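# Seat one blank on the fixture's two locating pins

## Task

Place a single blank over both locating pins of the fixture so it sits level on the rest pads, and make sure the second blank ends up somewhere other than the fixture.

## Robot and tools

Robot: two UR7e-type arms on one table. left_arm ends in a two-finger parallel gripper (85 mm maximum opening). right_arm ends in a magnet gripper that attracts only steel or iron. Each has a wrist camera: cam_left_wrist and cam_right_wrist, both 896x504 images.

Frames: the scene frame has its origin on the table top, halfway between the nominal arm bases, with +z up, +x pointing out over the table and left_arm on the +y side. Calibrated bases in that frame: left_arm at (+0.044, +0.386, +0.013) m with a yaw of roughly -1.5 degrees; right_arm at (+0.039, -0.389, +0.013) m with a yaw of roughly +2.4 degrees. Poses, velocities, targets and offsets for an arm are all expressed in that arm's own base frame. Printed positions may be a few cm off, more so at long reach.

End effectors: left_arm's point is midway between the finger pads when they are closed; the fingers extend along its +z and open along its y. The fingertips stick out about 19 mm past this point when closed and 6 mm when fully open. right_arm's point is the centre of the round magnet face; its +z points out of the face. The face has a 48 mm rubber ring around a 31 mm metal centre.

The 16-number row, each value in [-1, 1]: [0-5] left_arm dx, dy, dz, rx, ry, rz; [6] left gripper position; [7] force_limit; [8] speed; [9-14] right_arm dx, dy, dz, rx, ry, rz; [15] magnet. One row always carries both arms. The six pose numbers of each arm are offsets, not poses: they are measured from that arm's Hand target as it stood when the action or move began, along its base axes, with 1.0 equal to 0.6 m or 180 degrees. rx, ry, rz form one rotation vector, turning about the Hand target's position. Rows inside one action do not add up; each counts from the same start. Sending the same offset again in a new action moves it further. All six zero re-requests the current Hand target. Per control step, commanded orientation is clipped to 32 degrees from the measured one.

Gripper and magnet numbers are absolute settings, not offsets. position: +1 fully open, about -0.8 pads touching, -1 close until blocked. force_limit and speed (both start at +1) set grip strength and finger speed (about 20 mm/s at -1, 85 at 0, 150 at +1). magnet: 1 on, 0 off. To leave them unchanged, repeat the last values; a 0 there is a real command. A new force_limit or speed only applies after a position change of 0.01 or more.

Tools:
- execute_actions(actions, cameras): actions is a list of actions; each action is a list of up to 15 rows, each row lasting 1/30 s; the final row is held for the rest of the action's 15 steps (0.5 s). An empty list just reports state and images.
- move(target, speed, blend, stop_force, zero, blocking, cameras): target is one row or a list of up to 15 rows, all offsets from the same starting Hand targets. speed in m/s, 0.002 to 3.6, default 0.25 (turn rate up to twice that in rad/s), one value or one per target. blend in m rounds corners in a list. stop_force in N, 3 to 120, ends an arm's path when the wrist sensor feels that much push opposing its motion; unreliable when the end effector rotates. zero (default true) re-zeroes force before the move. blocking=false returns early but cannot be combined with stop_force. Moves last at least 0.5 s, at most 10 s.
- wait(seconds 0 to 10, cameras); stop(cameras) brakes a running move.
- zoom_image(camera, region [x0, y0, x1, y1] in pixels, at most 504x504).
- zero_wrist_force(arm: left_arm or right_arm).
- read_manual(section) returns licence text only.
- finished_scene(scene 1 to 3) ends the scene irreversibly; the blank must stay seated without the robot.

Results: end_effector_position (m), end_effector_quat_wxyz, velocities (m/s, rad/s), Hand target (last command after clipping; next offsets start here), Joint positions, Joint torques, and Wrist force / Wrist torque in the end effector's axes plus a peak-force line. A still arm's velocities read "within noise". Gripper: object_status 0 moving, 1 blocked while opening, 2 blocked while closing (a proper grip), 3 reached the request or fully closed; position_measured counts: 3 open, 78 is 60 mm, 130 is 40 mm, 180 is 20 mm, 230 pads together. Magnet: magnet_out, magnet_back, part_present (1 while steel is strongly attracted). move adds a "move:" line: done, off_target, moving, held or fault, plus limits=paced or limits=held.

Cautions: the arms are rigid; aiming even slightly beyond a firm contact can trigger a fault stop (about 150 N on any part, or the joint torque limits, 26.3 N m at the wrists), freezing that arm for 10 s. With the magnet, stop just short of touching and switch on near the part; steel jumps from about 10 mm. Do not grip hard on a part still resting on something, swing loads fast, release moving parts, drop or hit things, push hard, or let the arms or end effectors collide. Nothing may leave the table. Keep paths away from an arm's own base. Long stretched holds heat motors and can force a brake stop. An end effector often settles short of its Hand target; send the remaining distance as an offset. Something may occasionally nudge loose objects.

Each tool is called after "Emit:" as name(argument=value, ...) on one line, values as JSON.

## Session

Emit:
execute_actions(actions=[])

Scene clock: 0.00 s.
left_arm: end_effector_position=(+0.2958, +0.4978, +0.3319) position_measured=3 object_status=3 end_effector_quat_wxyz=(-0.106, +0.149, +0.983, -0.021) | right_arm: end_effector_position=(+0.4243, -0.0191, +0.3698) magnet_out=0 magnet_back=1 part_present=0 end_effector_quat_wxyz=(-0.446, +0.886, -0.026, +0.125)
Joint positions: left_arm=[0.739 -1.316 1.251 -1.336 -1.433 1.028] | right_arm=[-0.762 -1.764 1.874 -1.114 -0.744 -0.957]
Joint velocities: within noise
Joint torques (N m): no reading
Motor temperatures (°C): left_arm=[30 24 27 29 37 30] | right_arm=[35 31 30 44 31 38]
Wrist force (N): no reading
Wrist torque (N m): no reading
Wrist force, peak (N): no reading
Hand target: left_arm +0.2958, +0.4978, +0.3319; -0.106, +0.149, +0.983, -0.021 | right_arm +0.4243, -0.0191, +0.3698; -0.446, +0.886, -0.026, +0.125

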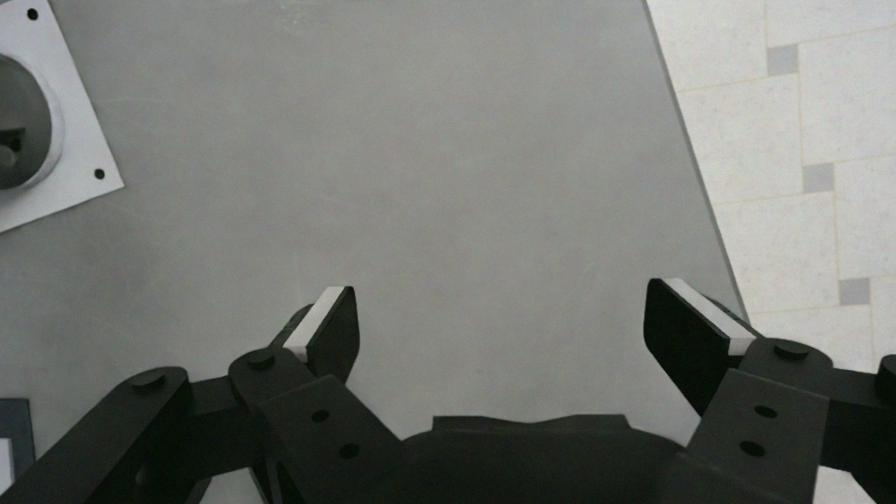

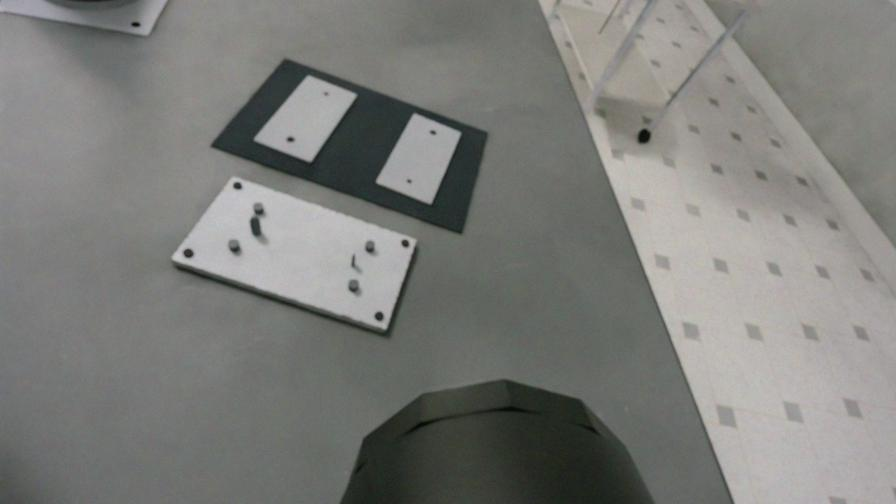

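Emit:
move(target=[0,0,0,0,0,0,1,1,1,0.0882,0.323,0.1492,-0.1411,0.3131,-0.4913,0], speed=0.6, cameras=["cam_right_wrist"])

Scene clock: 2.73 s.
left_arm: end_effector_position=(+0.2958, +0.4978, +0.3319) position_measured=3 object_status=3 end_effector_quat_wxyz=(-0.106, +0.149, +0.983, -0.021) | right_arm: end_effector_position=(+0.4773, +0.1747, +0.4593) magnet_out=0 magnet_back=1 part_present=0 end_effector_quat_wxyz=(+0.000, -0.642, +0.767, +0.000)
Joint positions: left_arm=[0.739 -1.316 1.251 -1.336 -1.433 1.028] | right_arm=[0.085 -1.56 1.38 -1.391 -1.57 1.833]
Joint velocities: within noise
Joint torques (N m): left_arm=[-0.19 -38.45 -24.65 -2.35 0.98 0.07] | right_arm=[7.34 -16.37 -34.52 -1.01 -1.34 1.69]
Motor temperatures (°C): left_arm=[30 24 27 29 37 30] | right_arm=[35 31 30 44 31 38]
Wrist force (N): left_arm=[0.0 0.2 0.1] | right_arm=[-0.2 -1.3 -0.8]
Wrist torque (N m): left_arm=[0.02 0.00 0.00] | right_arm=[-0.01 -0.05 -0.22]
Wrist force, peak (N): left_arm=[0.1 0.3 0.1] | right_arm=[-0.2 -1.5 -1.0]
Hand target: left_arm +0.2958, +0.4978, +0.3319; -0.106, +0.149, +0.983, -0.021 | right_arm +0.4773, +0.1747, +0.4593; +0.000, -0.642, +0.767, +0.000
Off the commanded pose: left_arm 0.000 m, 0 deg | right_arm 0.000 m, 0 deg.
move: done
Images, in order (width x height): cam_right_wrist 896x504.

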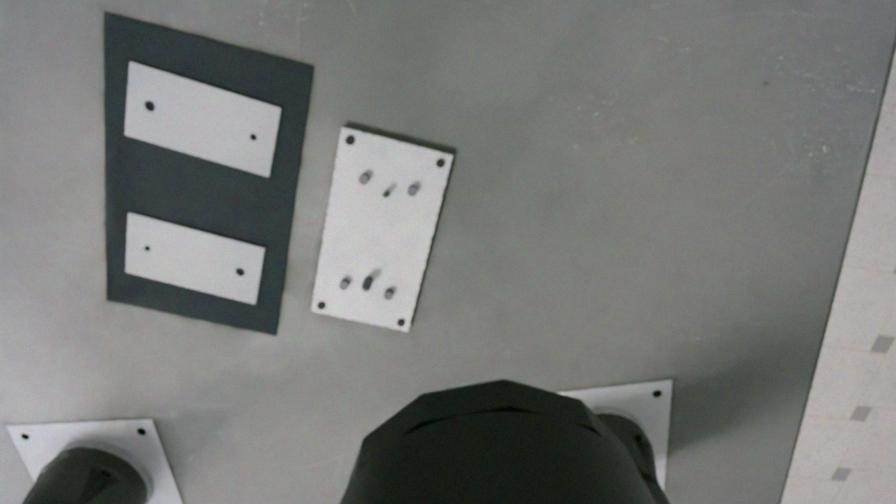

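Emit:
move(target=[0,0,0,0,0,0,1,1,1,-0.3578,0.2327,-0.4333,0,0,-0.0661,0], speed=0.5, cameras=["cam_right_wrist"])

Emit:
move(target=[0,0,0,0,0,0,1,1,1,0.1923,-0.0772,0,0,0,0,0], cameras=["cam_right_wrist"])

Scene clock: 4.97 s.
left_arm: end_effector_position=(+0.2958, +0.4978, +0.3319) position_measured=3 object_status=3 end_effector_quat_wxyz=(-0.106, +0.149, +0.983, -0.021) | right_arm: end_effector_position=(+0.2626, +0.3143, +0.1994) magnet_out=0 magnet_back=1 part_present=0 end_effector_quat_wxyz=(+0.000, -0.559, +0.829, +0.000)
Joint positions: left_arm=[0.739 -1.316 1.251 -1.336 -1.433 1.028] | right_arm=[0.543 -1.707 2.201 -2.065 -1.57 2.499]
Joint velocities: within noise
Joint torques (N m): left_arm=[-1.54 -37.95 -24.83 -2.31 0.93 0.16] | right_arm=[8.48 -9 -12.99 -4.38 -1.41 1.72]
Motor temperatures (°C): left_arm=[30 24 27 29 37 30] | right_arm=[35 31 30 44 31 38]
Wrist force (N): left_arm=[-0.1 -0.1 0.0] | right_arm=[-0.2 -0.8 -0.5]
Wrist torque (N m): left_arm=[-0.02 0.01 0.00] | right_arm=[0.04 -0.02 -0.24]
Wrist force, peak (N): left_arm=[-0.2 -0.3 0.1] | right_arm=[0.1 -2.6 -2.3]
Hand target: left_arm +0.2958, +0.4978, +0.3319; -0.106, +0.149, +0.983, -0.021 | right_arm +0.2626, +0.3143, +0.1994; +0.000, -0.559, +0.829, +0.000
Off the commanded pose: left_arm 0.000 m, 0 deg | right_arm 0.000 m, 0 deg.
move: done
Images, in order (width x height): cam_right_wrist 896x504.

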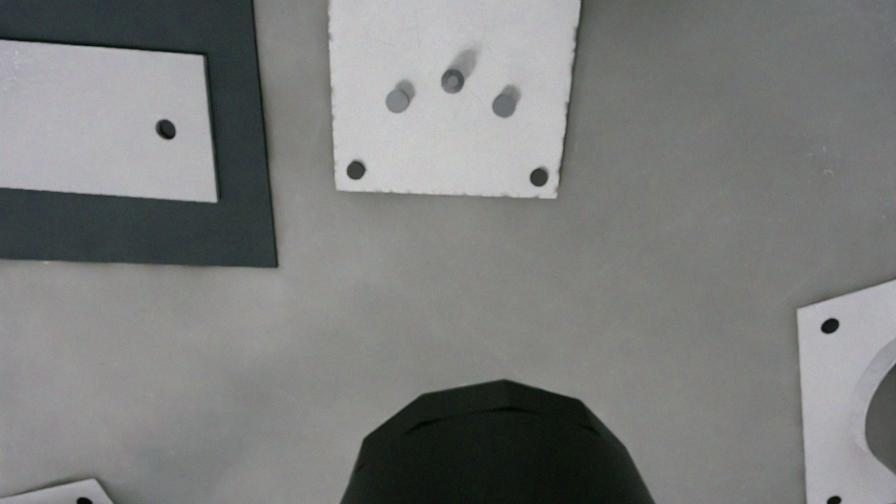

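Scene clock: 6.13 s.
left_arm: end_effector_position=(+0.2958, +0.4978, +0.3319) position_measured=3 object_status=3 end_effector_quat_wxyz=(-0.106, +0.149, +0.983, -0.021) | right_arm: end_effector_position=(+0.3778, +0.2680, +0.1994) magnet_out=0 magnet_back=1 part_present=0 end_effector_quat_wxyz=(+0.000, -0.559, +0.829, +0.000)
Joint positions: left_arm=[0.739 -1.316 1.251 -1.336 -1.433 1.028] | right_arm=[0.325 -1.569 2.075 -2.077 -1.57 2.281]
Joint velocities: within noise
Joint torques (N m): left_arm=[-0.88 -40.02 -26.98 -2.38 1.25 0.17] | right_arm=[-7.29 -14.49 -32.64 -4.28 1.1 -1.74]
Motor temperatures (°C): left_arm=[30 24 27 29 37 30] | right_arm=[35 31 30 44 31 38]
Wrist force (N): left_arm=[0.2 0.0 0.0] | right_arm=[-0.1 -1.0 -0.7]
Wrist torque (N m): left_arm=[0.00 -0.02 0.00] | right_arm=[0.03 -0.03 -0.25]
Wrist force, peak (N): left_arm=[0.2 0.2 -0.1] | right_arm=[0.1 -2.4 -0.9]
Hand target: left_arm +0.2958, +0.4978, +0.3319; -0.106, +0.149, +0.983, -0.021 | right_arm +0.3780, +0.2680, +0.1994; +0.000, -0.559, +0.829, +0.000
Off the commanded pose: left_arm 0.000 m, 0 deg | right_arm 0.000 m, 0 deg.
move: done
Images, in order (width x height): cam_right_wrist 896x504.

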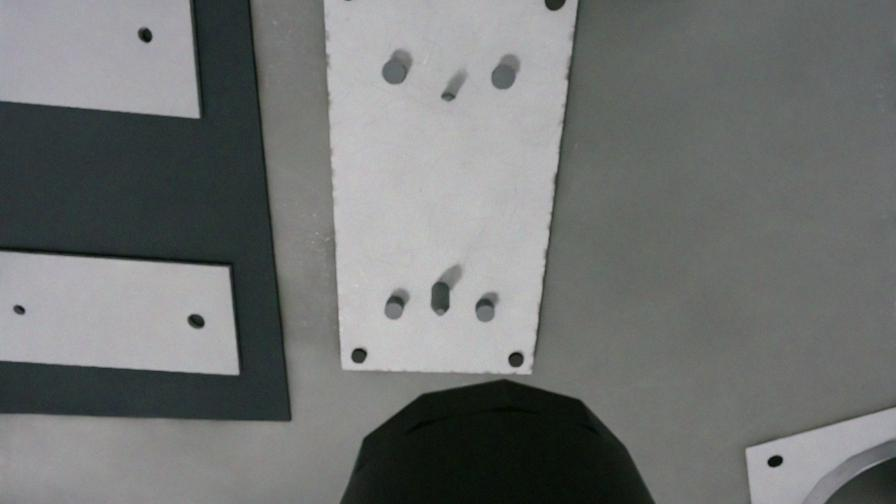

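Emit:
move(target=[0,0,0,0,0,0,1,1,1,-0.003,-0.0008,0,0,0,0,0], cameras=["cam_right_wrist"])

Emit:
zoom_image(camera="cam_right_wrist", region=[338, 0, 538, 180])

Emit:
move(target=[0,0,0,0,0,0,1,1,1,-0.1767,0.069,0,0,0,0,0], cameras=["cam_right_wrist"])

Emit:
zoom_image(camera="cam_right_wrist", region=[338, 0, 538, 180])

Scene clock: 7.07 s.
left_arm: end_effector_position=(+0.2958, +0.4978, +0.3319) position_measured=3 object_status=3 end_effector_quat_wxyz=(-0.106, +0.149, +0.983, -0.021) | right_arm: end_effector_position=(+0.3762, +0.2675, +0.1994) magnet_out=0 magnet_back=1 part_present=0 end_effector_quat_wxyz=(+0.000, -0.559, +0.829, +0.000)
Joint positions: left_arm=[0.739 -1.316 1.251 -1.336 -1.433 1.028] | right_arm=[0.325 -1.573 2.079 -2.077 -1.57 2.281]
Joint velocities: within noise
Joint torques (N m): left_arm=[-2.61 -37.74 -26.69 -2.34 1.45 0.16] | right_arm=[7.42 -30.31 -15.23 -3.3 1.21 1.43]
Motor temperatures (°C): left_arm=[30 24 27 29 37 30] | right_arm=[35 31 30 44 31 38]
Wrist force (N): left_arm=[0.0 0.1 0.0] | right_arm=[-0.1 -0.8 -0.8]
Wrist torque (N m): left_arm=[0.02 0.01 0.00] | right_arm=[0.03 -0.04 -0.25]
Wrist force, peak (N): left_arm=[-0.1 -0.1 0.3] | right_arm=[0.1 -0.9 -1.2]
Hand target: left_arm +0.2958, +0.4978, +0.3319; -0.106, +0.149, +0.983, -0.021 | right_arm +0.3762, +0.2675, +0.1994; +0.000, -0.559, +0.829, +0.000
Off the commanded pose: left_arm 0.000 m, 0 deg | right_arm 0.000 m, 0 deg.
move: done
Images, in order (width x height): cam_right_wrist 896x504.

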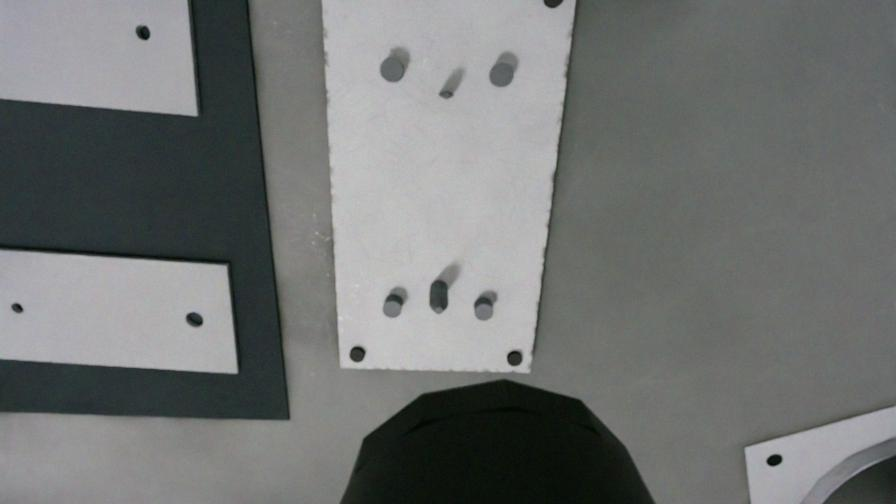

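Scaled by 2.520 from the camera's 896x504 image, which has a finer 1280x720 frame.

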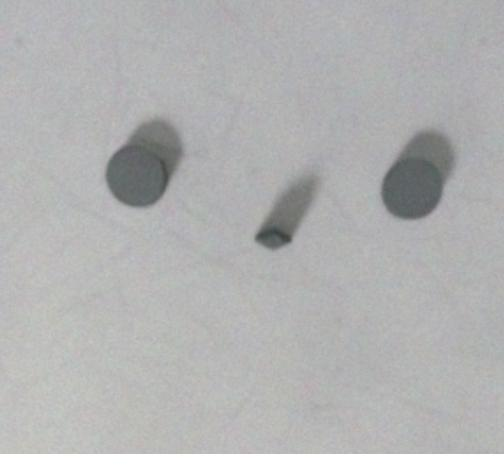

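Scene clock: 8.23 s.
left_arm: end_effector_position=(+0.2958, +0.4978, +0.3319) position_measured=3 object_status=3 end_effector_quat_wxyz=(-0.106, +0.149, +0.983, -0.021) | right_arm: end_effector_position=(+0.2702, +0.3089, +0.1993) magnet_out=0 magnet_back=1 part_present=0 end_effector_quat_wxyz=(+0.000, -0.559, +0.829, +0.000)
Joint positions: left_arm=[0.739 -1.316 1.251 -1.336 -1.433 1.028] | right_arm=[0.521 -1.705 2.2 -2.066 -1.57 2.477]
Joint velocities: within noise
Joint torques (N m): left_arm=[-2.76 -39.33 -24.53 -2.04 1.36 0.11] | right_arm=[7.83 -24.86 -14.33 -1.23 -1.59 1.44]
Motor temperatures (°C): left_arm=[30 24 27 29 37 30] | right_arm=[35 31 30 44 31 38]
Wrist force (N): left_arm=[-0.1 -0.2 0.1] | right_arm=[-0.2 -0.7 -0.9]
Wrist torque (N m): left_arm=[-0.02 0.03 0.00] | right_arm=[0.04 -0.01 -0.23]
Wrist force, peak (N): left_arm=[-0.3 0.1 -0.1] | right_arm=[0.0 -2.4 -0.8]
Hand target: left_arm +0.2958, +0.4978, +0.3319; -0.106, +0.149, +0.983, -0.021 | right_arm +0.2701, +0.3089, +0.1994; +0.000, -0.559, +0.829, +0.000
Off the commanded pose: left_arm 0.000 m, 0 deg | right_arm 0.000 m, 0 deg.
move: done
Images, in order (width x height): cam_right_wrist 896x504.

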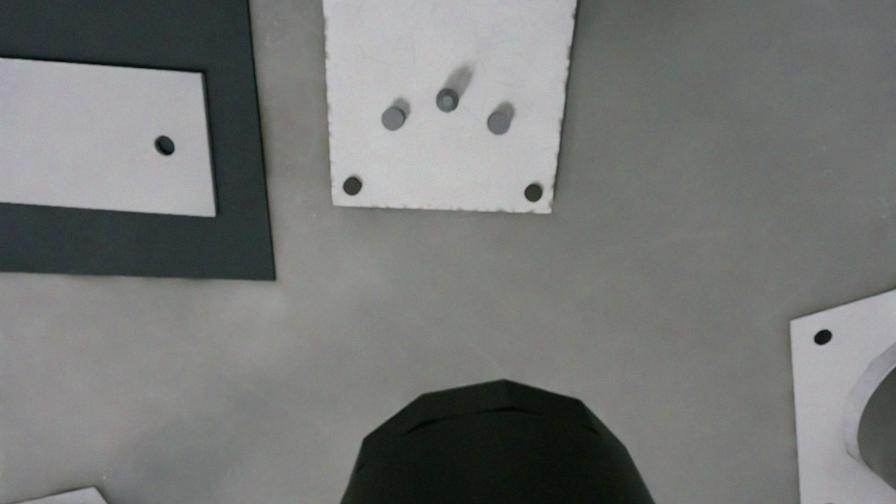

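Scaled by 2.520 from the camera's 896x504 image, which has a finer 1280x720 frame.

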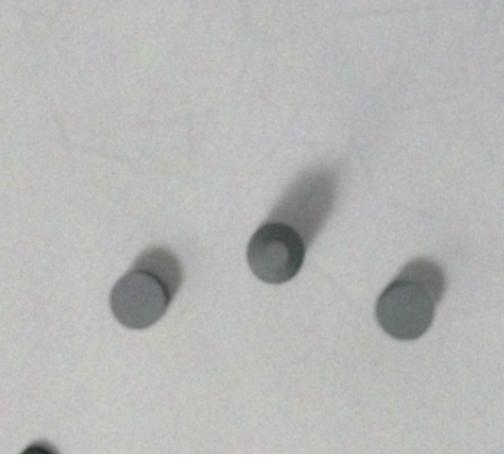

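Emit:
move(target=[0,0,0,0,0,0,1,1,1,0.1125,0.1302,0,0,0,0.4944,0], speed=0.5, cameras=["cam_right_wrist"])

Emit:
zoom_image(camera="cam_right_wrist", region=[338, 0, 538, 180])

Emit:
move(target=[0,0,0,0,0,0,1,1,1,0.0728,0.18,0,0,0,0,0], cameras=["cam_right_wrist"])

Emit:
zoom_image(camera="cam_right_wrist", region=[338, 0, 538, 180])

Scene clock: 11.03 s.
left_arm: end_effector_position=(+0.2958, +0.4978, +0.3319) position_measured=3 object_status=3 end_effector_quat_wxyz=(-0.106, +0.149, +0.983, -0.021) | right_arm: end_effector_position=(+0.3376, +0.3870, +0.1994) magnet_out=0 magnet_back=1 part_present=0 end_effector_quat_wxyz=(+0.000, +0.980, -0.200, +0.000)
Joint positions: left_arm=[0.739 -1.316 1.251 -1.336 -1.433 1.028] | right_arm=[0.591 -1.449 1.946 -2.067 -1.571 0.994]
Joint velocities: within noise
Joint torques (N m): left_arm=[-3.51 -38.86 -26.65 -1.88 1.63 0.1] | right_arm=[5.97 -19.3 -32.78 -1.05 1.11 -2.07]
Motor temperatures (°C): left_arm=[30 24 27 29 37 30] | right_arm=[35 31 30 44 31 38]
Wrist force (N): left_arm=[0.0 0.0 0.1] | right_arm=[-0.4 -0.7 -0.7]
Wrist torque (N m): left_arm=[-0.01 0.00 0.00] | right_arm=[0.05 -0.05 -0.24]
Wrist force, peak (N): left_arm=[-0.3 0.0 -0.2] | right_arm=[-0.2 -1.0 -0.9]
Hand target: left_arm +0.2958, +0.4978, +0.3319; -0.106, +0.149, +0.983, -0.021 | right_arm +0.3376, +0.3871, +0.1994; +0.000, +0.980, -0.200, +0.000
Off the commanded pose: left_arm 0.000 m, 0 deg | right_arm 0.000 m, 0 deg.
move: done
Images, in order (width x height): cam_right_wrist 896x504.

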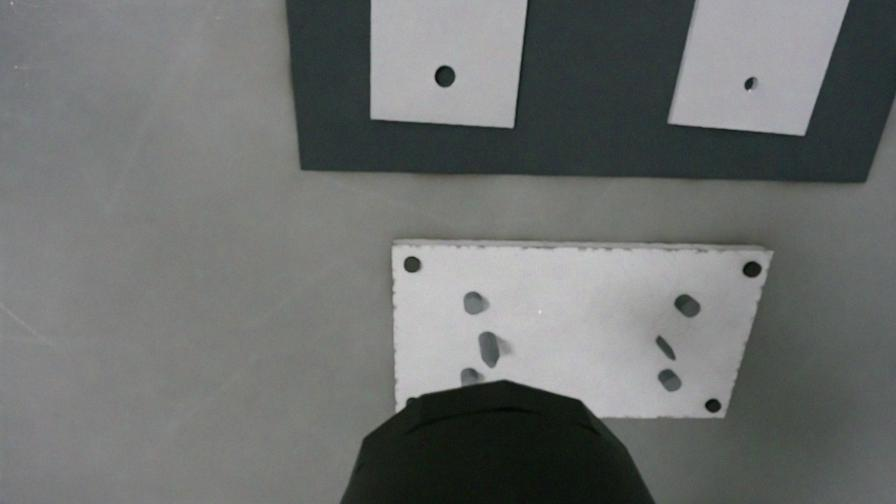

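Scaled by 2.520 from the camera's 896x504 image, which has a finer 1280x720 frame.

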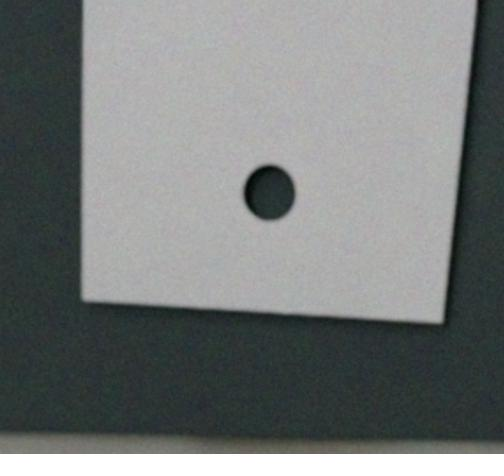

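Scene clock: 12.27 s.
left_arm: end_effector_position=(+0.2958, +0.4978, +0.3319) position_measured=3 object_status=3 end_effector_quat_wxyz=(-0.106, +0.149, +0.983, -0.021) | right_arm: end_effector_position=(+0.3813, +0.4950, +0.1994) magnet_out=0 magnet_back=1 part_present=0 end_effector_quat_wxyz=(+0.000, +0.980, -0.200, +0.000)
Joint positions: left_arm=[0.739 -1.316 1.251 -1.336 -1.433 1.028] | right_arm=[0.699 -1.202 1.626 -1.994 -1.57 1.102]
Joint velocities: within noise
Joint torques (N m): left_arm=[-3.77 -38.42 -26.5 -1.85 1.49 -0.05] | right_arm=[8.37 -31.03 -33.04 -0.98 -1.38 1.77]
Motor temperatures (°C): left_arm=[30 24 27 29 37 30] | right_arm=[35 31 30 44 31 38]
Wrist force (N): left_arm=[0.0 0.0 0.0] | right_arm=[0.4 -1.2 -0.4]
Wrist torque (N m): left_arm=[0.00 0.01 0.00] | right_arm=[0.04 -0.12 -0.20]
Wrist force, peak (N): left_arm=[-0.1 -0.3 0.3] | right_arm=[0.3 -2.3 -0.6]
Hand target: left_arm +0.2958, +0.4978, +0.3319; -0.106, +0.149, +0.983, -0.021 | right_arm +0.3813, +0.4951, +0.1994; +0.000, +0.980, -0.200, +0.000
Off the commanded pose: left_arm 0.000 m, 0 deg | right_arm 0.000 m, 0 deg.
move: done
Images, in order (width x height): cam_right_wrist 896x504.

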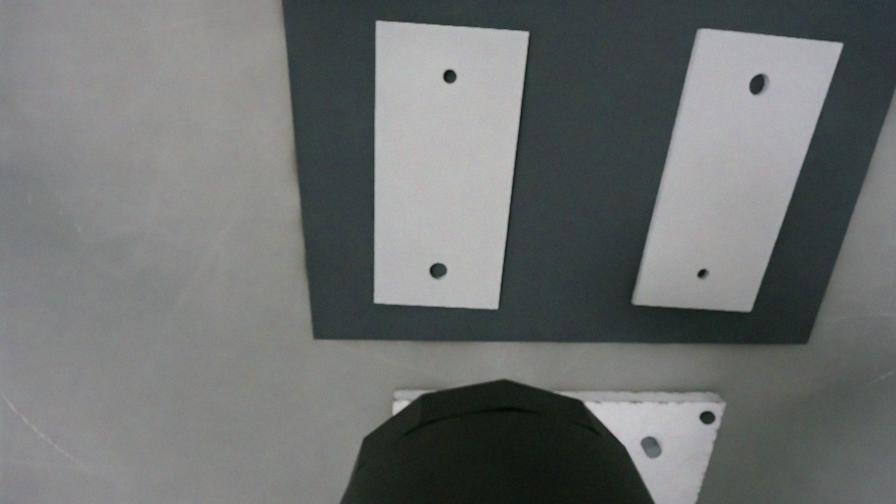

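Scaled by 2.520 from the camera's 896x504 image, which has a finer 1280x720 frame.

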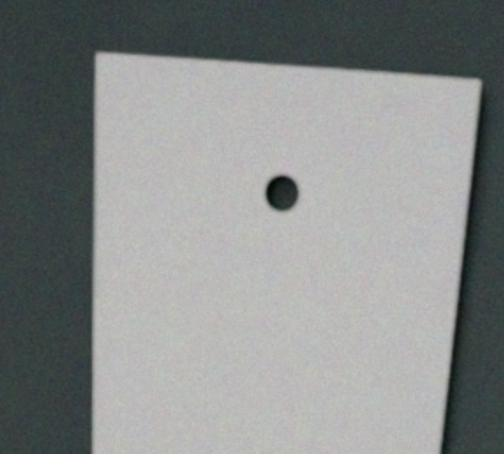

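Emit:
move(target=[[0,0,0,0,0,0,1,1,1,-0.0008,0.0248,-0.2,0,0,0,0],[0,0,0,0,0,0,1,1,1,-0.0008,0.0248,-0.333,0,0,0,0]], speed=[0.25,0.12], cameras=["cam_right_wrist"])

Emit:
move(target=[0,0,0,0,0,0,1,1,1,0,0,-0.03,0,0,0,0], speed=0.005, stop_force=4, cameras=["cam_right_wrist"])

Emit:
execute_actions(actions=[[[0,0,0,0,0,0,1,1,1,0,0,0,0,0,0,1]]], cameras=[])

Scene clock: 14.50 s.
left_arm: end_effector_position=(+0.2958, +0.4978, +0.3319) position_measured=3 object_status=3 end_effector_quat_wxyz=(-0.106, +0.149, +0.983, -0.021) | right_arm: end_effector_position=(+0.3808, +0.5099, -0.0004) magnet_out=0 magnet_back=1 part_present=0 end_effector_quat_wxyz=(+0.000, +0.980, -0.200, +0.000)
Joint positions: left_arm=[0.739 -1.316 1.251 -1.336 -1.433 1.028] | right_arm=[0.718 -0.895 1.752 -2.427 -1.57 1.121]
Joint velocities: within noise
Joint torques (N m): left_arm=[-5.82 -39.48 -25.66 -1.83 1.36 0.25] | right_arm=[8.1 -36.54 -26.03 -4.83 1.32 1.59]
Motor temperatures (°C): left_arm=[30 24 27 29 37 30] | right_arm=[35 31 30 44 31 38]
Wrist force (N): left_arm=[0.1 -0.1 0.0] | right_arm=[0.5 -0.8 -0.2]
Wrist torque (N m): left_arm=[-0.01 -0.01 0.00] | right_arm=[0.09 -0.11 -0.24]
Wrist force, peak (N): left_arm=[-0.2 0.1 0.3] | right_arm=[0.3 -0.6 -2.1]
Hand target: left_arm +0.2958, +0.4978, +0.3319; -0.106, +0.149, +0.983, -0.021 | right_arm +0.3808, +0.5099, -0.0004; +0.000, +0.980, -0.200, +0.000
Off the commanded pose: left_arm 0.000 m, 0 deg | right_arm 0.000 m, 0 deg.
move: done
Images, in order (width x height): cam_right_wrist 896x504.

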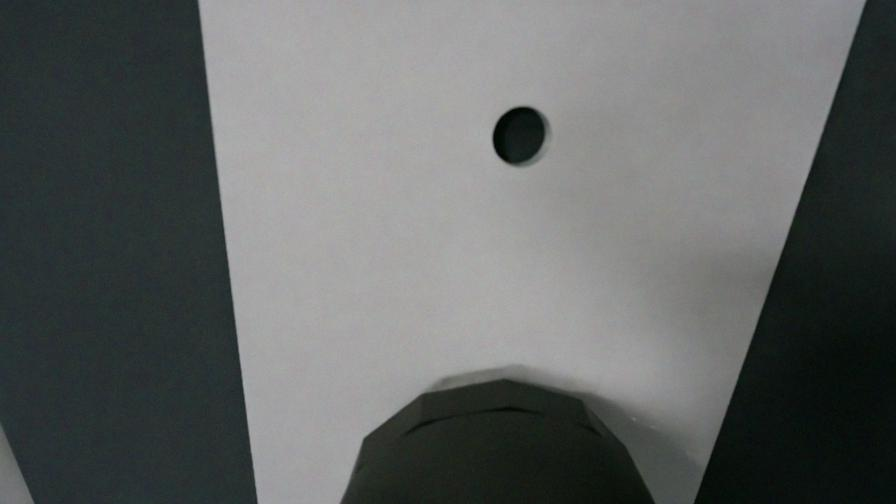

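Scene clock: 16.77 s.
left_arm: end_effector_position=(+0.2958, +0.4978, +0.3319) position_measured=3 object_status=3 end_effector_quat_wxyz=(-0.106, +0.149, +0.983, -0.021) | right_arm: end_effector_position=(+0.3808, +0.5099, -0.0063) magnet_out=0 magnet_back=1 part_present=0 end_effector_quat_wxyz=(+0.000, +0.980, -0.200, +0.000)
Joint positions: left_arm=[0.739 -1.316 1.251 -1.336 -1.433 1.028] | right_arm=[0.718 -0.884 1.753 -2.439 -1.57 1.121]
Joint velocities: within noise
Joint torques (N m): left_arm=[-5.98 -39.01 -26.34 -1.87 1.51 0.12] | right_arm=[4.81 -52.76 -16.55 -0.87 1.04 1.32]
Motor temperatures (°C): left_arm=[30 24 27 29 37 30] | right_arm=[35 31 30 44 31 38]
Wrist force (N): left_arm=[-0.1 -0.1 -0.2] | right_arm=[0.7 -1.9 -2.0]
Wrist torque (N m): left_arm=[-0.02 0.01 0.00] | right_arm=[0.12 -0.07 -0.26]
Wrist force, peak (N): left_arm=[-0.1 0.0 0.4] | right_arm=[-2.2 6.3 -12.5]
Hand target: left_arm +0.2958, +0.4978, +0.3319; -0.106, +0.149, +0.983, -0.021 | right_arm +0.3808, +0.5099, -0.0063; +0.000, +0.980, -0.200, +0.000 (not the last commanded pose)
Off the commanded pose: left_arm 0.000 m, 0 deg | right_arm 0.012 m, 0 deg.
move: contact (right_arm)
Images, in order (width x height): cam_right_wrist 896x504.

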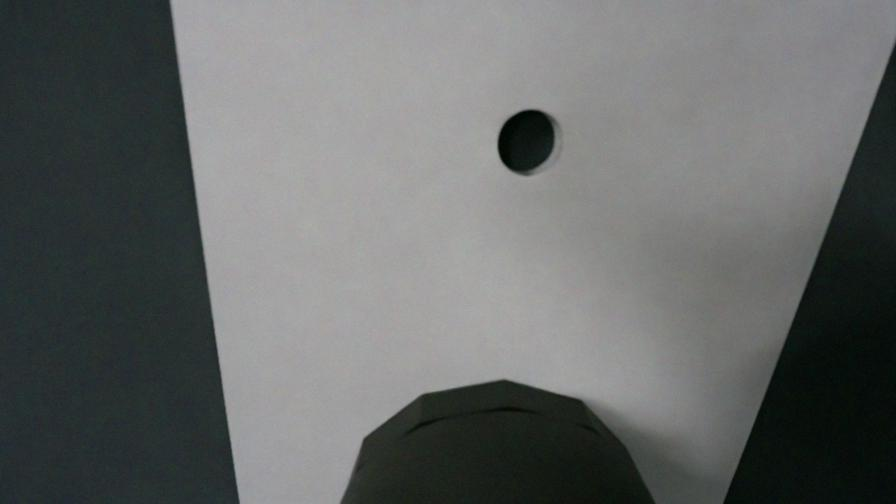

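Scene clock: 17.47 s.
left_arm: end_effector_position=(+0.2958, +0.4978, +0.3319) position_measured=3 object_status=3 end_effector_quat_wxyz=(-0.106, +0.149, +0.983, -0.021) | right_arm: end_effector_position=(+0.3808, +0.5099, -0.0063) magnet_out=1 magnet_back=0 part_present=1 end_effector_quat_wxyz=(+0.000, +0.980, -0.200, +0.000)
Joint positions: left_arm=[0.739 -1.316 1.251 -1.336 -1.433 1.028] | right_arm=[0.718 -0.884 1.753 -2.439 -1.57 1.121]
Joint velocities: within noise
Joint torques (N m): left_arm=[-6.58 -38.72 -24.83 -1.4 1.48 0.18] | right_arm=[2.3 -52 -21.33 -2.76 1.12 1.27]
Motor temperatures (°C): left_arm=[30 24 27 29 37 30] | right_arm=[35 31 30 44 31 38]
Wrist force (N): left_arm=[0.0 0.1 0.0] | right_arm=[0.4 -1.0 2.4]
Wrist torque (N m): left_arm=[0.02 0.01 0.00] | right_arm=[0.24 -0.02 -0.25]
Wrist force, peak (N): left_arm=[-0.1 -0.2 0.1] | right_arm=[0.5 -1.5 2.4]
Hand target: left_arm +0.2958, +0.4978, +0.3319; -0.106, +0.149, +0.983, -0.021 | right_arm +0.3808, +0.5099, -0.0063; +0.000, +0.980, -0.200, +0.000
Off the commanded pose: left_arm 0.000 m, 0 deg | right_arm 0.000 m, 0 deg.
No camera images: "cameras" was empty.

Emit:
move(target=[[0,0,0,0,0,0,1,1,1,0,0,0.01,0,0,0,1],[0,0,0,0,0,0,1,1,1,0,0,0.12,0,0,0,1],[0,0,0,0,0,0,1,1,1,0.0025,-0.3958,0.12,0,0,-0.4867,1],[0,0,0,0,0,0,1,1,1,0.0025,-0.3958,0.0605,0,0,-0.4867,1]], speed=[0.03,0.15,0.4,0.08], cameras=["cam_right_wrist"])

Emit:
zoom_image(camera="cam_right_wrist", region=[450, 70, 620, 220])

Emit:
move(target=[0,0,0,0,0,0,1,1,1,0,0,-0.05,0,0,0,1], speed=0.008, stop_force=4, cameras=["cam_right_wrist"])

Emit:
zoom_image(camera="cam_right_wrist", region=[450, 70, 620, 220])

Scene clock: 21.50 s.
left_arm: end_effector_position=(+0.2958, +0.4978, +0.3319) position_measured=3 object_status=3 end_effector_quat_wxyz=(-0.106, +0.149, +0.983, -0.021) | right_arm: end_effector_position=(+0.3823, +0.2724, +0.0301) magnet_out=1 magnet_back=0 part_present=1 end_effector_quat_wxyz=(+0.000, -0.569, +0.823, +0.000)
Joint positions: left_arm=[0.739 -1.316 1.251 -1.336 -1.433 1.028] | right_arm=[0.331 -1.223 2.242 -2.59 -1.57 2.263]
Joint velocities: within noise
Joint torques (N m): left_arm=[-8.67 -40.97 -26.18 -1.44 1.2 0.18] | right_arm=[-4.74 -23.51 -7.01 -5.19 -1.25 1.34]
Motor temperatures (°C): left_arm=[30 24 27 29 37 30] | right_arm=[35 31 30 44 31 38]
Wrist force (N): left_arm=[-0.2 0.2 -0.1] | right_arm=[0.2 -1.1 3.4]
Wrist torque (N m): left_arm=[0.03 0.04 0.00] | right_arm=[0.02 -0.08 -0.22]
Wrist force, peak (N): left_arm=[-0.3 0.0 -0.3] | right_arm=[0.3 -0.8 5.1]
Hand target: left_arm +0.2958, +0.4978, +0.3319; -0.106, +0.149, +0.983, -0.021 | right_arm +0.3823, +0.2725, +0.0300; +0.000, -0.569, +0.823, +0.000
Off the commanded pose: left_arm 0.000 m, 0 deg | right_arm 0.000 m, 0 deg.
move: done
Images, in order (width x height): cam_right_wrist 896x504.

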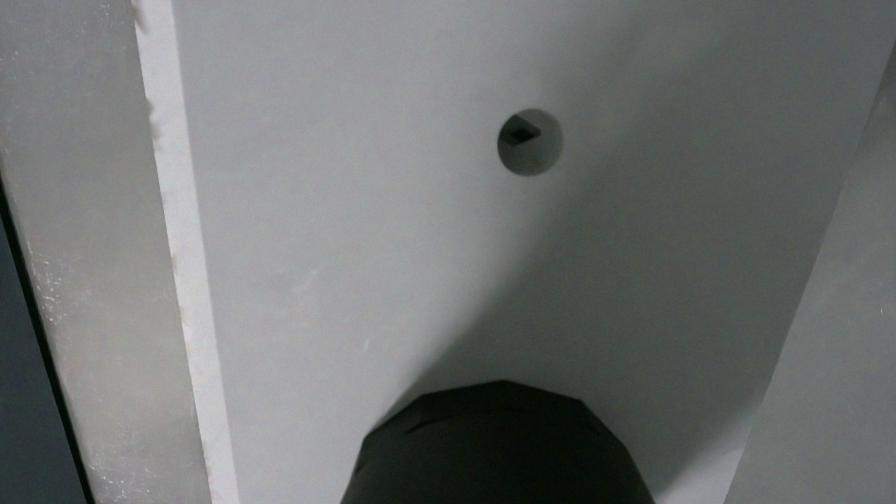

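Scaled by 2.965 from the camera's 896x504 image, which has a finer 1280x720 frame.

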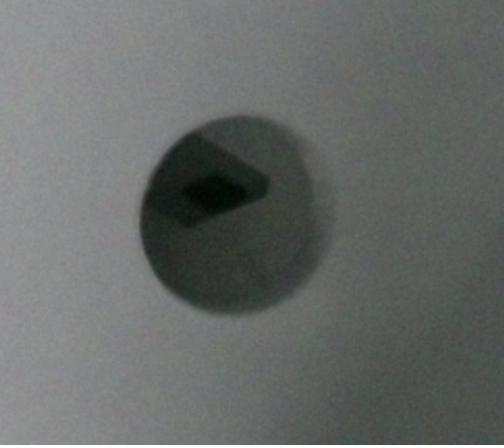

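Scene clock: 24.00 s.
left_arm: end_effector_position=(+0.2958, +0.4978, +0.3319) position_measured=3 object_status=3 end_effector_quat_wxyz=(-0.106, +0.149, +0.983, -0.021) | right_arm: end_effector_position=(+0.3823, +0.2724, +0.0205) magnet_out=1 magnet_back=0 part_present=1 end_effector_quat_wxyz=(+0.000, -0.569, +0.823, +0.000)
Joint positions: left_arm=[0.739 -1.316 1.251 -1.336 -1.433 1.028] | right_arm=[0.331 -1.199 2.247 -2.619 -1.57 2.263]
Joint velocities: within noise
Joint torques (N m): left_arm=[-8.67 -40.14 -26.21 -1.2 1.42 0.33] | right_arm=[2.08 -41.03 -23.42 -1.49 1.54 1.31]
Motor temperatures (°C): left_arm=[30 24 27 29 37 30] | right_arm=[35 31 30 44 31 38]
Wrist force (N): left_arm=[0.0 -0.2 0.0] | right_arm=[3.5 -8.9 6.8]
Wrist torque (N m): left_arm=[-0.03 0.00 0.00] | right_arm=[0.29 -0.06 -0.43]
Wrist force, peak (N): left_arm=[-0.1 -0.3 -0.2] | right_arm=[3.1 -11.5 9.3]
Hand target: left_arm +0.2958, +0.4978, +0.3319; -0.106, +0.149, +0.983, -0.021 | right_arm +0.3823, +0.2724, +0.0205; +0.000, -0.569, +0.823, +0.000 (not the last commanded pose)
Off the commanded pose: left_arm 0.000 m, 0 deg | right_arm 0.021 m, 0 deg.
move: contact (right_arm)
Images, in order (width x height): cam_right_wrist 896x504.

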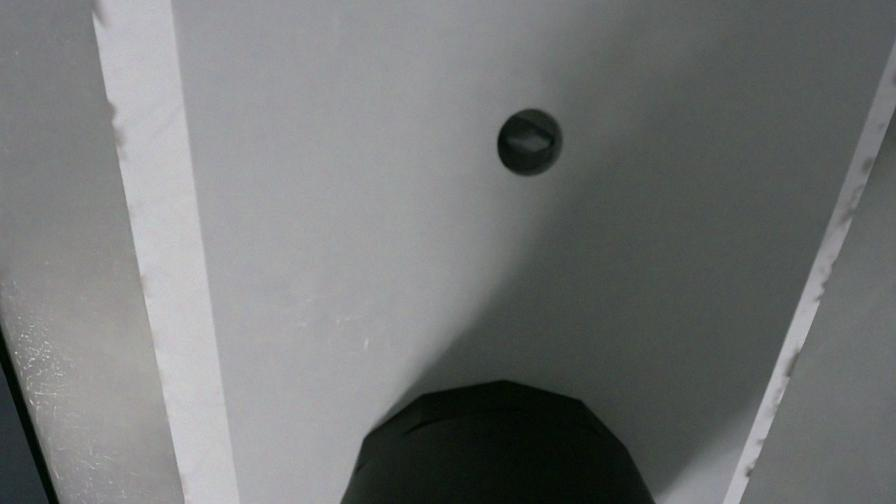

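Scaled by 2.965 from the camera's 896x504 image, which has a finer 1280x720 frame.

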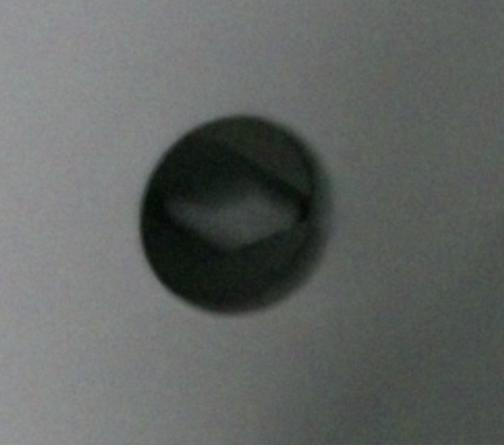

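Emit:
move(target=[0,0,0,0,0,0,1,1,1,0.0007,-0.0006,0,0,0,0,1], speed=0.01, cameras=[])

Emit:
move(target=[0,0,0,0,0,0,1,1,1,0,0,-0.03,0,0,0,1], speed=0.006, stop_force=5, cameras=["cam_right_wrist"])

Scene clock: 24.90 s.
left_arm: end_effector_position=(+0.2958, +0.4978, +0.3319) position_measured=3 object_status=3 end_effector_quat_wxyz=(-0.106, +0.149, +0.983, -0.021) | right_arm: end_effector_position=(+0.3827, +0.2721, +0.0205) magnet_out=1 magnet_back=0 part_present=1 end_effector_quat_wxyz=(+0.000, -0.569, +0.823, +0.000)
Joint positions: left_arm=[0.739 -1.316 1.251 -1.336 -1.433 1.028] | right_arm=[0.33 -1.198 2.246 -2.619 -1.57 2.262]
Joint velocities: within noise
Joint torques (N m): left_arm=[-9.95 -40.99 -27.12 -1.27 1.46 0.36] | right_arm=[-11.43 -23.38 -26.57 -2.45 0.21 -1.92]
Motor temperatures (°C): left_arm=[30 24 27 29 37 30] | right_arm=[35 31 30 44 31 38]
Wrist force (N): left_arm=[-0.2 0.0 0.0] | right_arm=[-0.6 5.8 2.2]
Wrist torque (N m): left_arm=[0.00 0.04 0.00] | right_arm=[-0.03 -0.07 -0.18]
Wrist force, peak (N): left_arm=[-0.3 -0.1 0.1] | right_arm=[3.9 -8.7 8.2]
Hand target: left_arm +0.2958, +0.4978, +0.3319; -0.106, +0.149, +0.983, -0.021 | right_arm +0.3828, +0.2721, +0.0205; +0.000, -0.569, +0.823, +0.000
Off the commanded pose: left_arm 0.000 m, 0 deg | right_arm 0.000 m, 0 deg.
move: done
No camera images: "cameras" was empty.

Scene clock: 26.00 s.
left_arm: end_effector_position=(+0.2958, +0.4978, +0.3319) position_measured=3 object_status=3 end_effector_quat_wxyz=(-0.106, +0.149, +0.983, -0.021) | right_arm: end_effector_position=(+0.3828, +0.2721, +0.0202) magnet_out=1 magnet_back=0 part_present=1 end_effector_quat_wxyz=(+0.000, -0.569, +0.823, +0.000)
Joint positions: left_arm=[0.739 -1.316 1.251 -1.336 -1.433 1.028] | right_arm=[0.33 -1.198 2.246 -2.619 -1.57 2.262]
Joint velocities: within noise
Joint torques (N m): left_arm=[-9.41 -39.9 -25 -1.38 1.6 0.26] | right_arm=[-8.97 -40.44 -14.71 -2.91 -0.71 -1.58]
Motor temperatures (°C): left_arm=[30 24 27 29 37 30] | right_arm=[35 31 30 44 31 38]
Wrist force (N): left_arm=[0.1 -0.2 0.0] | right_arm=[-1.2 6.9 6.3]
Wrist torque (N m): left_arm=[-0.03 -0.02 0.00] | right_arm=[0.28 -0.06 -0.17]
Wrist force, peak (N): left_arm=[0.0 0.2 -0.3] | right_arm=[5.4 12.8 -4.5]
Hand target: left_arm +0.2958, +0.4978, +0.3319; -0.106, +0.149, +0.983, -0.021 | right_arm +0.3828, +0.2721, +0.0202; +0.000, -0.569, +0.823, +0.000 (not the last commanded pose)
Off the commanded pose: left_arm 0.000 m, 0 deg | right_arm 0.018 m, 0 deg.
move: contact (right_arm)
Images, in order (width x height): cam_right_wrist 896x504.

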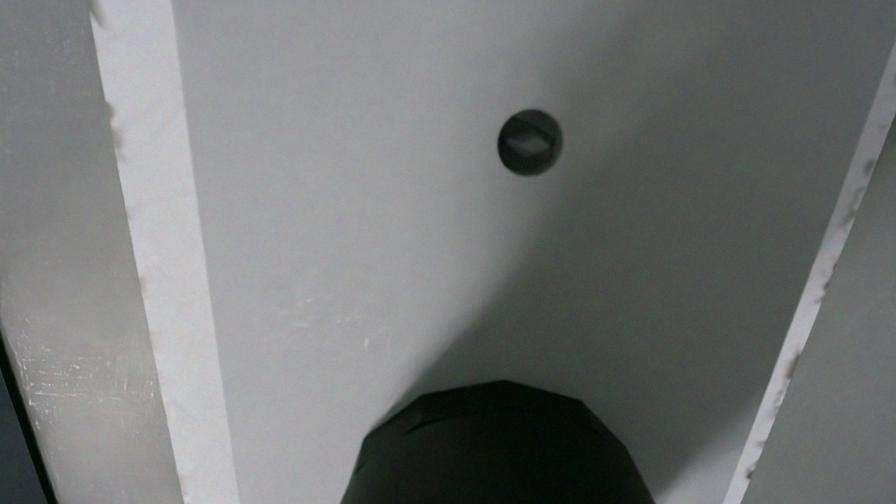

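Emit:
move(target=[0,0,0,0,0,0,1,1,1,-0.0004,-0.0002,0,0,0,0,1], speed=0.01, cameras=[])

Emit:
move(target=[0,0,0,0,0,0,1,1,1,0,0,-0.03,0,0,0,1], speed=0.006, stop_force=7, cameras=["cam_right_wrist"])

Scene clock: 26.83 s.
left_arm: end_effector_position=(+0.2958, +0.4978, +0.3319) position_measured=3 object_status=3 end_effector_quat_wxyz=(-0.106, +0.149, +0.983, -0.021) | right_arm: end_effector_position=(+0.3826, +0.2720, +0.0202) magnet_out=1 magnet_back=0 part_present=1 end_effector_quat_wxyz=(+0.000, -0.569, +0.823, +0.000)
Joint positions: left_arm=[0.739 -1.316 1.251 -1.336 -1.433 1.028] | right_arm=[0.33 -1.198 2.247 -2.62 -1.57 2.262]
Joint velocities: within noise
Joint torques (N m): left_arm=[-9.69 -39.85 -26.31 -1.22 1.33 0.2] | right_arm=[-9.52 -40.23 -5.93 -4.93 -0.67 -2.09]
Motor temperatures (°C): left_arm=[30 24 27 29 37 30] | right_arm=[35 31 30 44 31 38]
Wrist force (N): left_arm=[0.1 0.0 0.1] | right_arm=[-3.8 1.5 3.9]
Wrist torque (N m): left_arm=[0.00 -0.01 0.01] | right_arm=[0.11 -0.08 0.00]
Wrist force, peak (N): left_arm=[-0.2 0.0 0.2] | right_arm=[-0.8 7.3 8.2]
Hand target: left_arm +0.2958, +0.4978, +0.3319; -0.106, +0.149, +0.983, -0.021 | right_arm +0.3825, +0.2720, +0.0202; +0.000, -0.569, +0.823, +0.000
Off the commanded pose: left_arm 0.000 m, 0 deg | right_arm 0.000 m, 0 deg.
move: done
No camera images: "cameras" was empty.

Scene clock: 29.40 s.
left_arm: end_effector_position=(+0.2958, +0.4978, +0.3319) position_measured=3 object_status=3 end_effector_quat_wxyz=(-0.106, +0.149, +0.983, -0.021) | right_arm: end_effector_position=(+0.3825, +0.2720, +0.0134) magnet_out=1 magnet_back=0 part_present=1 end_effector_quat_wxyz=(+0.000, -0.569, +0.823, +0.000)
Joint positions: left_arm=[0.739 -1.316 1.251 -1.336 -1.433 1.028] | right_arm=[0.33 -1.18 2.25 -2.64 -1.57 2.262]
Joint velocities: within noise
Joint torques (N m): left_arm=[-9.95 -40.42 -27.98 -1.04 1.63 0.22] | right_arm=[-6.11 -42.27 -23.49 -1.93 -0.78 -1.75]
Motor temperatures (°C): left_arm=[30 24 27 29 37 30] | right_arm=[35 31 30 44 31 38]
Wrist force (N): left_arm=[0.0 -0.1 0.1] | right_arm=[-4.0 1.5 6.6]
Wrist torque (N m): left_arm=[-0.01 0.00 0.00] | right_arm=[0.29 -0.03 0.20]
Wrist force, peak (N): left_arm=[0.0 0.3 -0.2] | right_arm=[5.4 10.2 -16.8]
Hand target: left_arm +0.2958, +0.4978, +0.3319; -0.106, +0.149, +0.983, -0.021 | right_arm +0.3825, +0.2720, +0.0134; +0.000, -0.569, +0.823, +0.000 (not the last commanded pose)
Off the commanded pose: left_arm 0.000 m, 0 deg | right_arm 0.011 m, 0 deg.
move: contact (right_arm)
Images, in order (width x height): cam_right_wrist 896x504.

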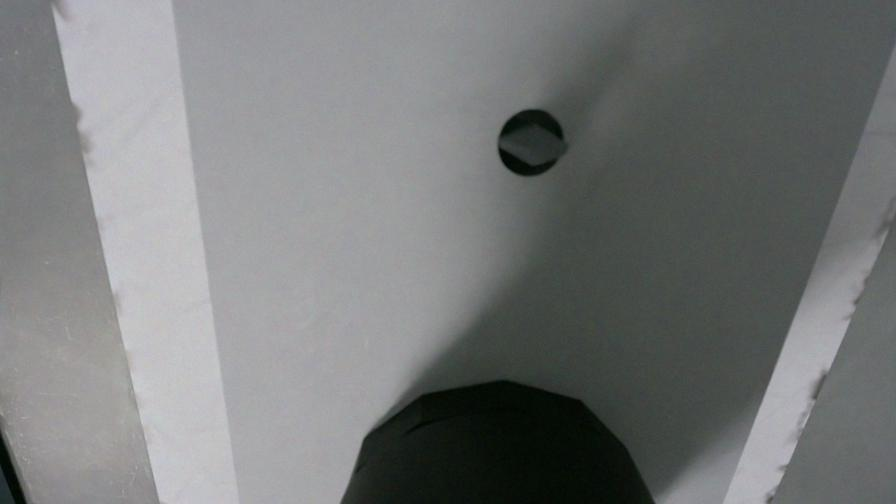

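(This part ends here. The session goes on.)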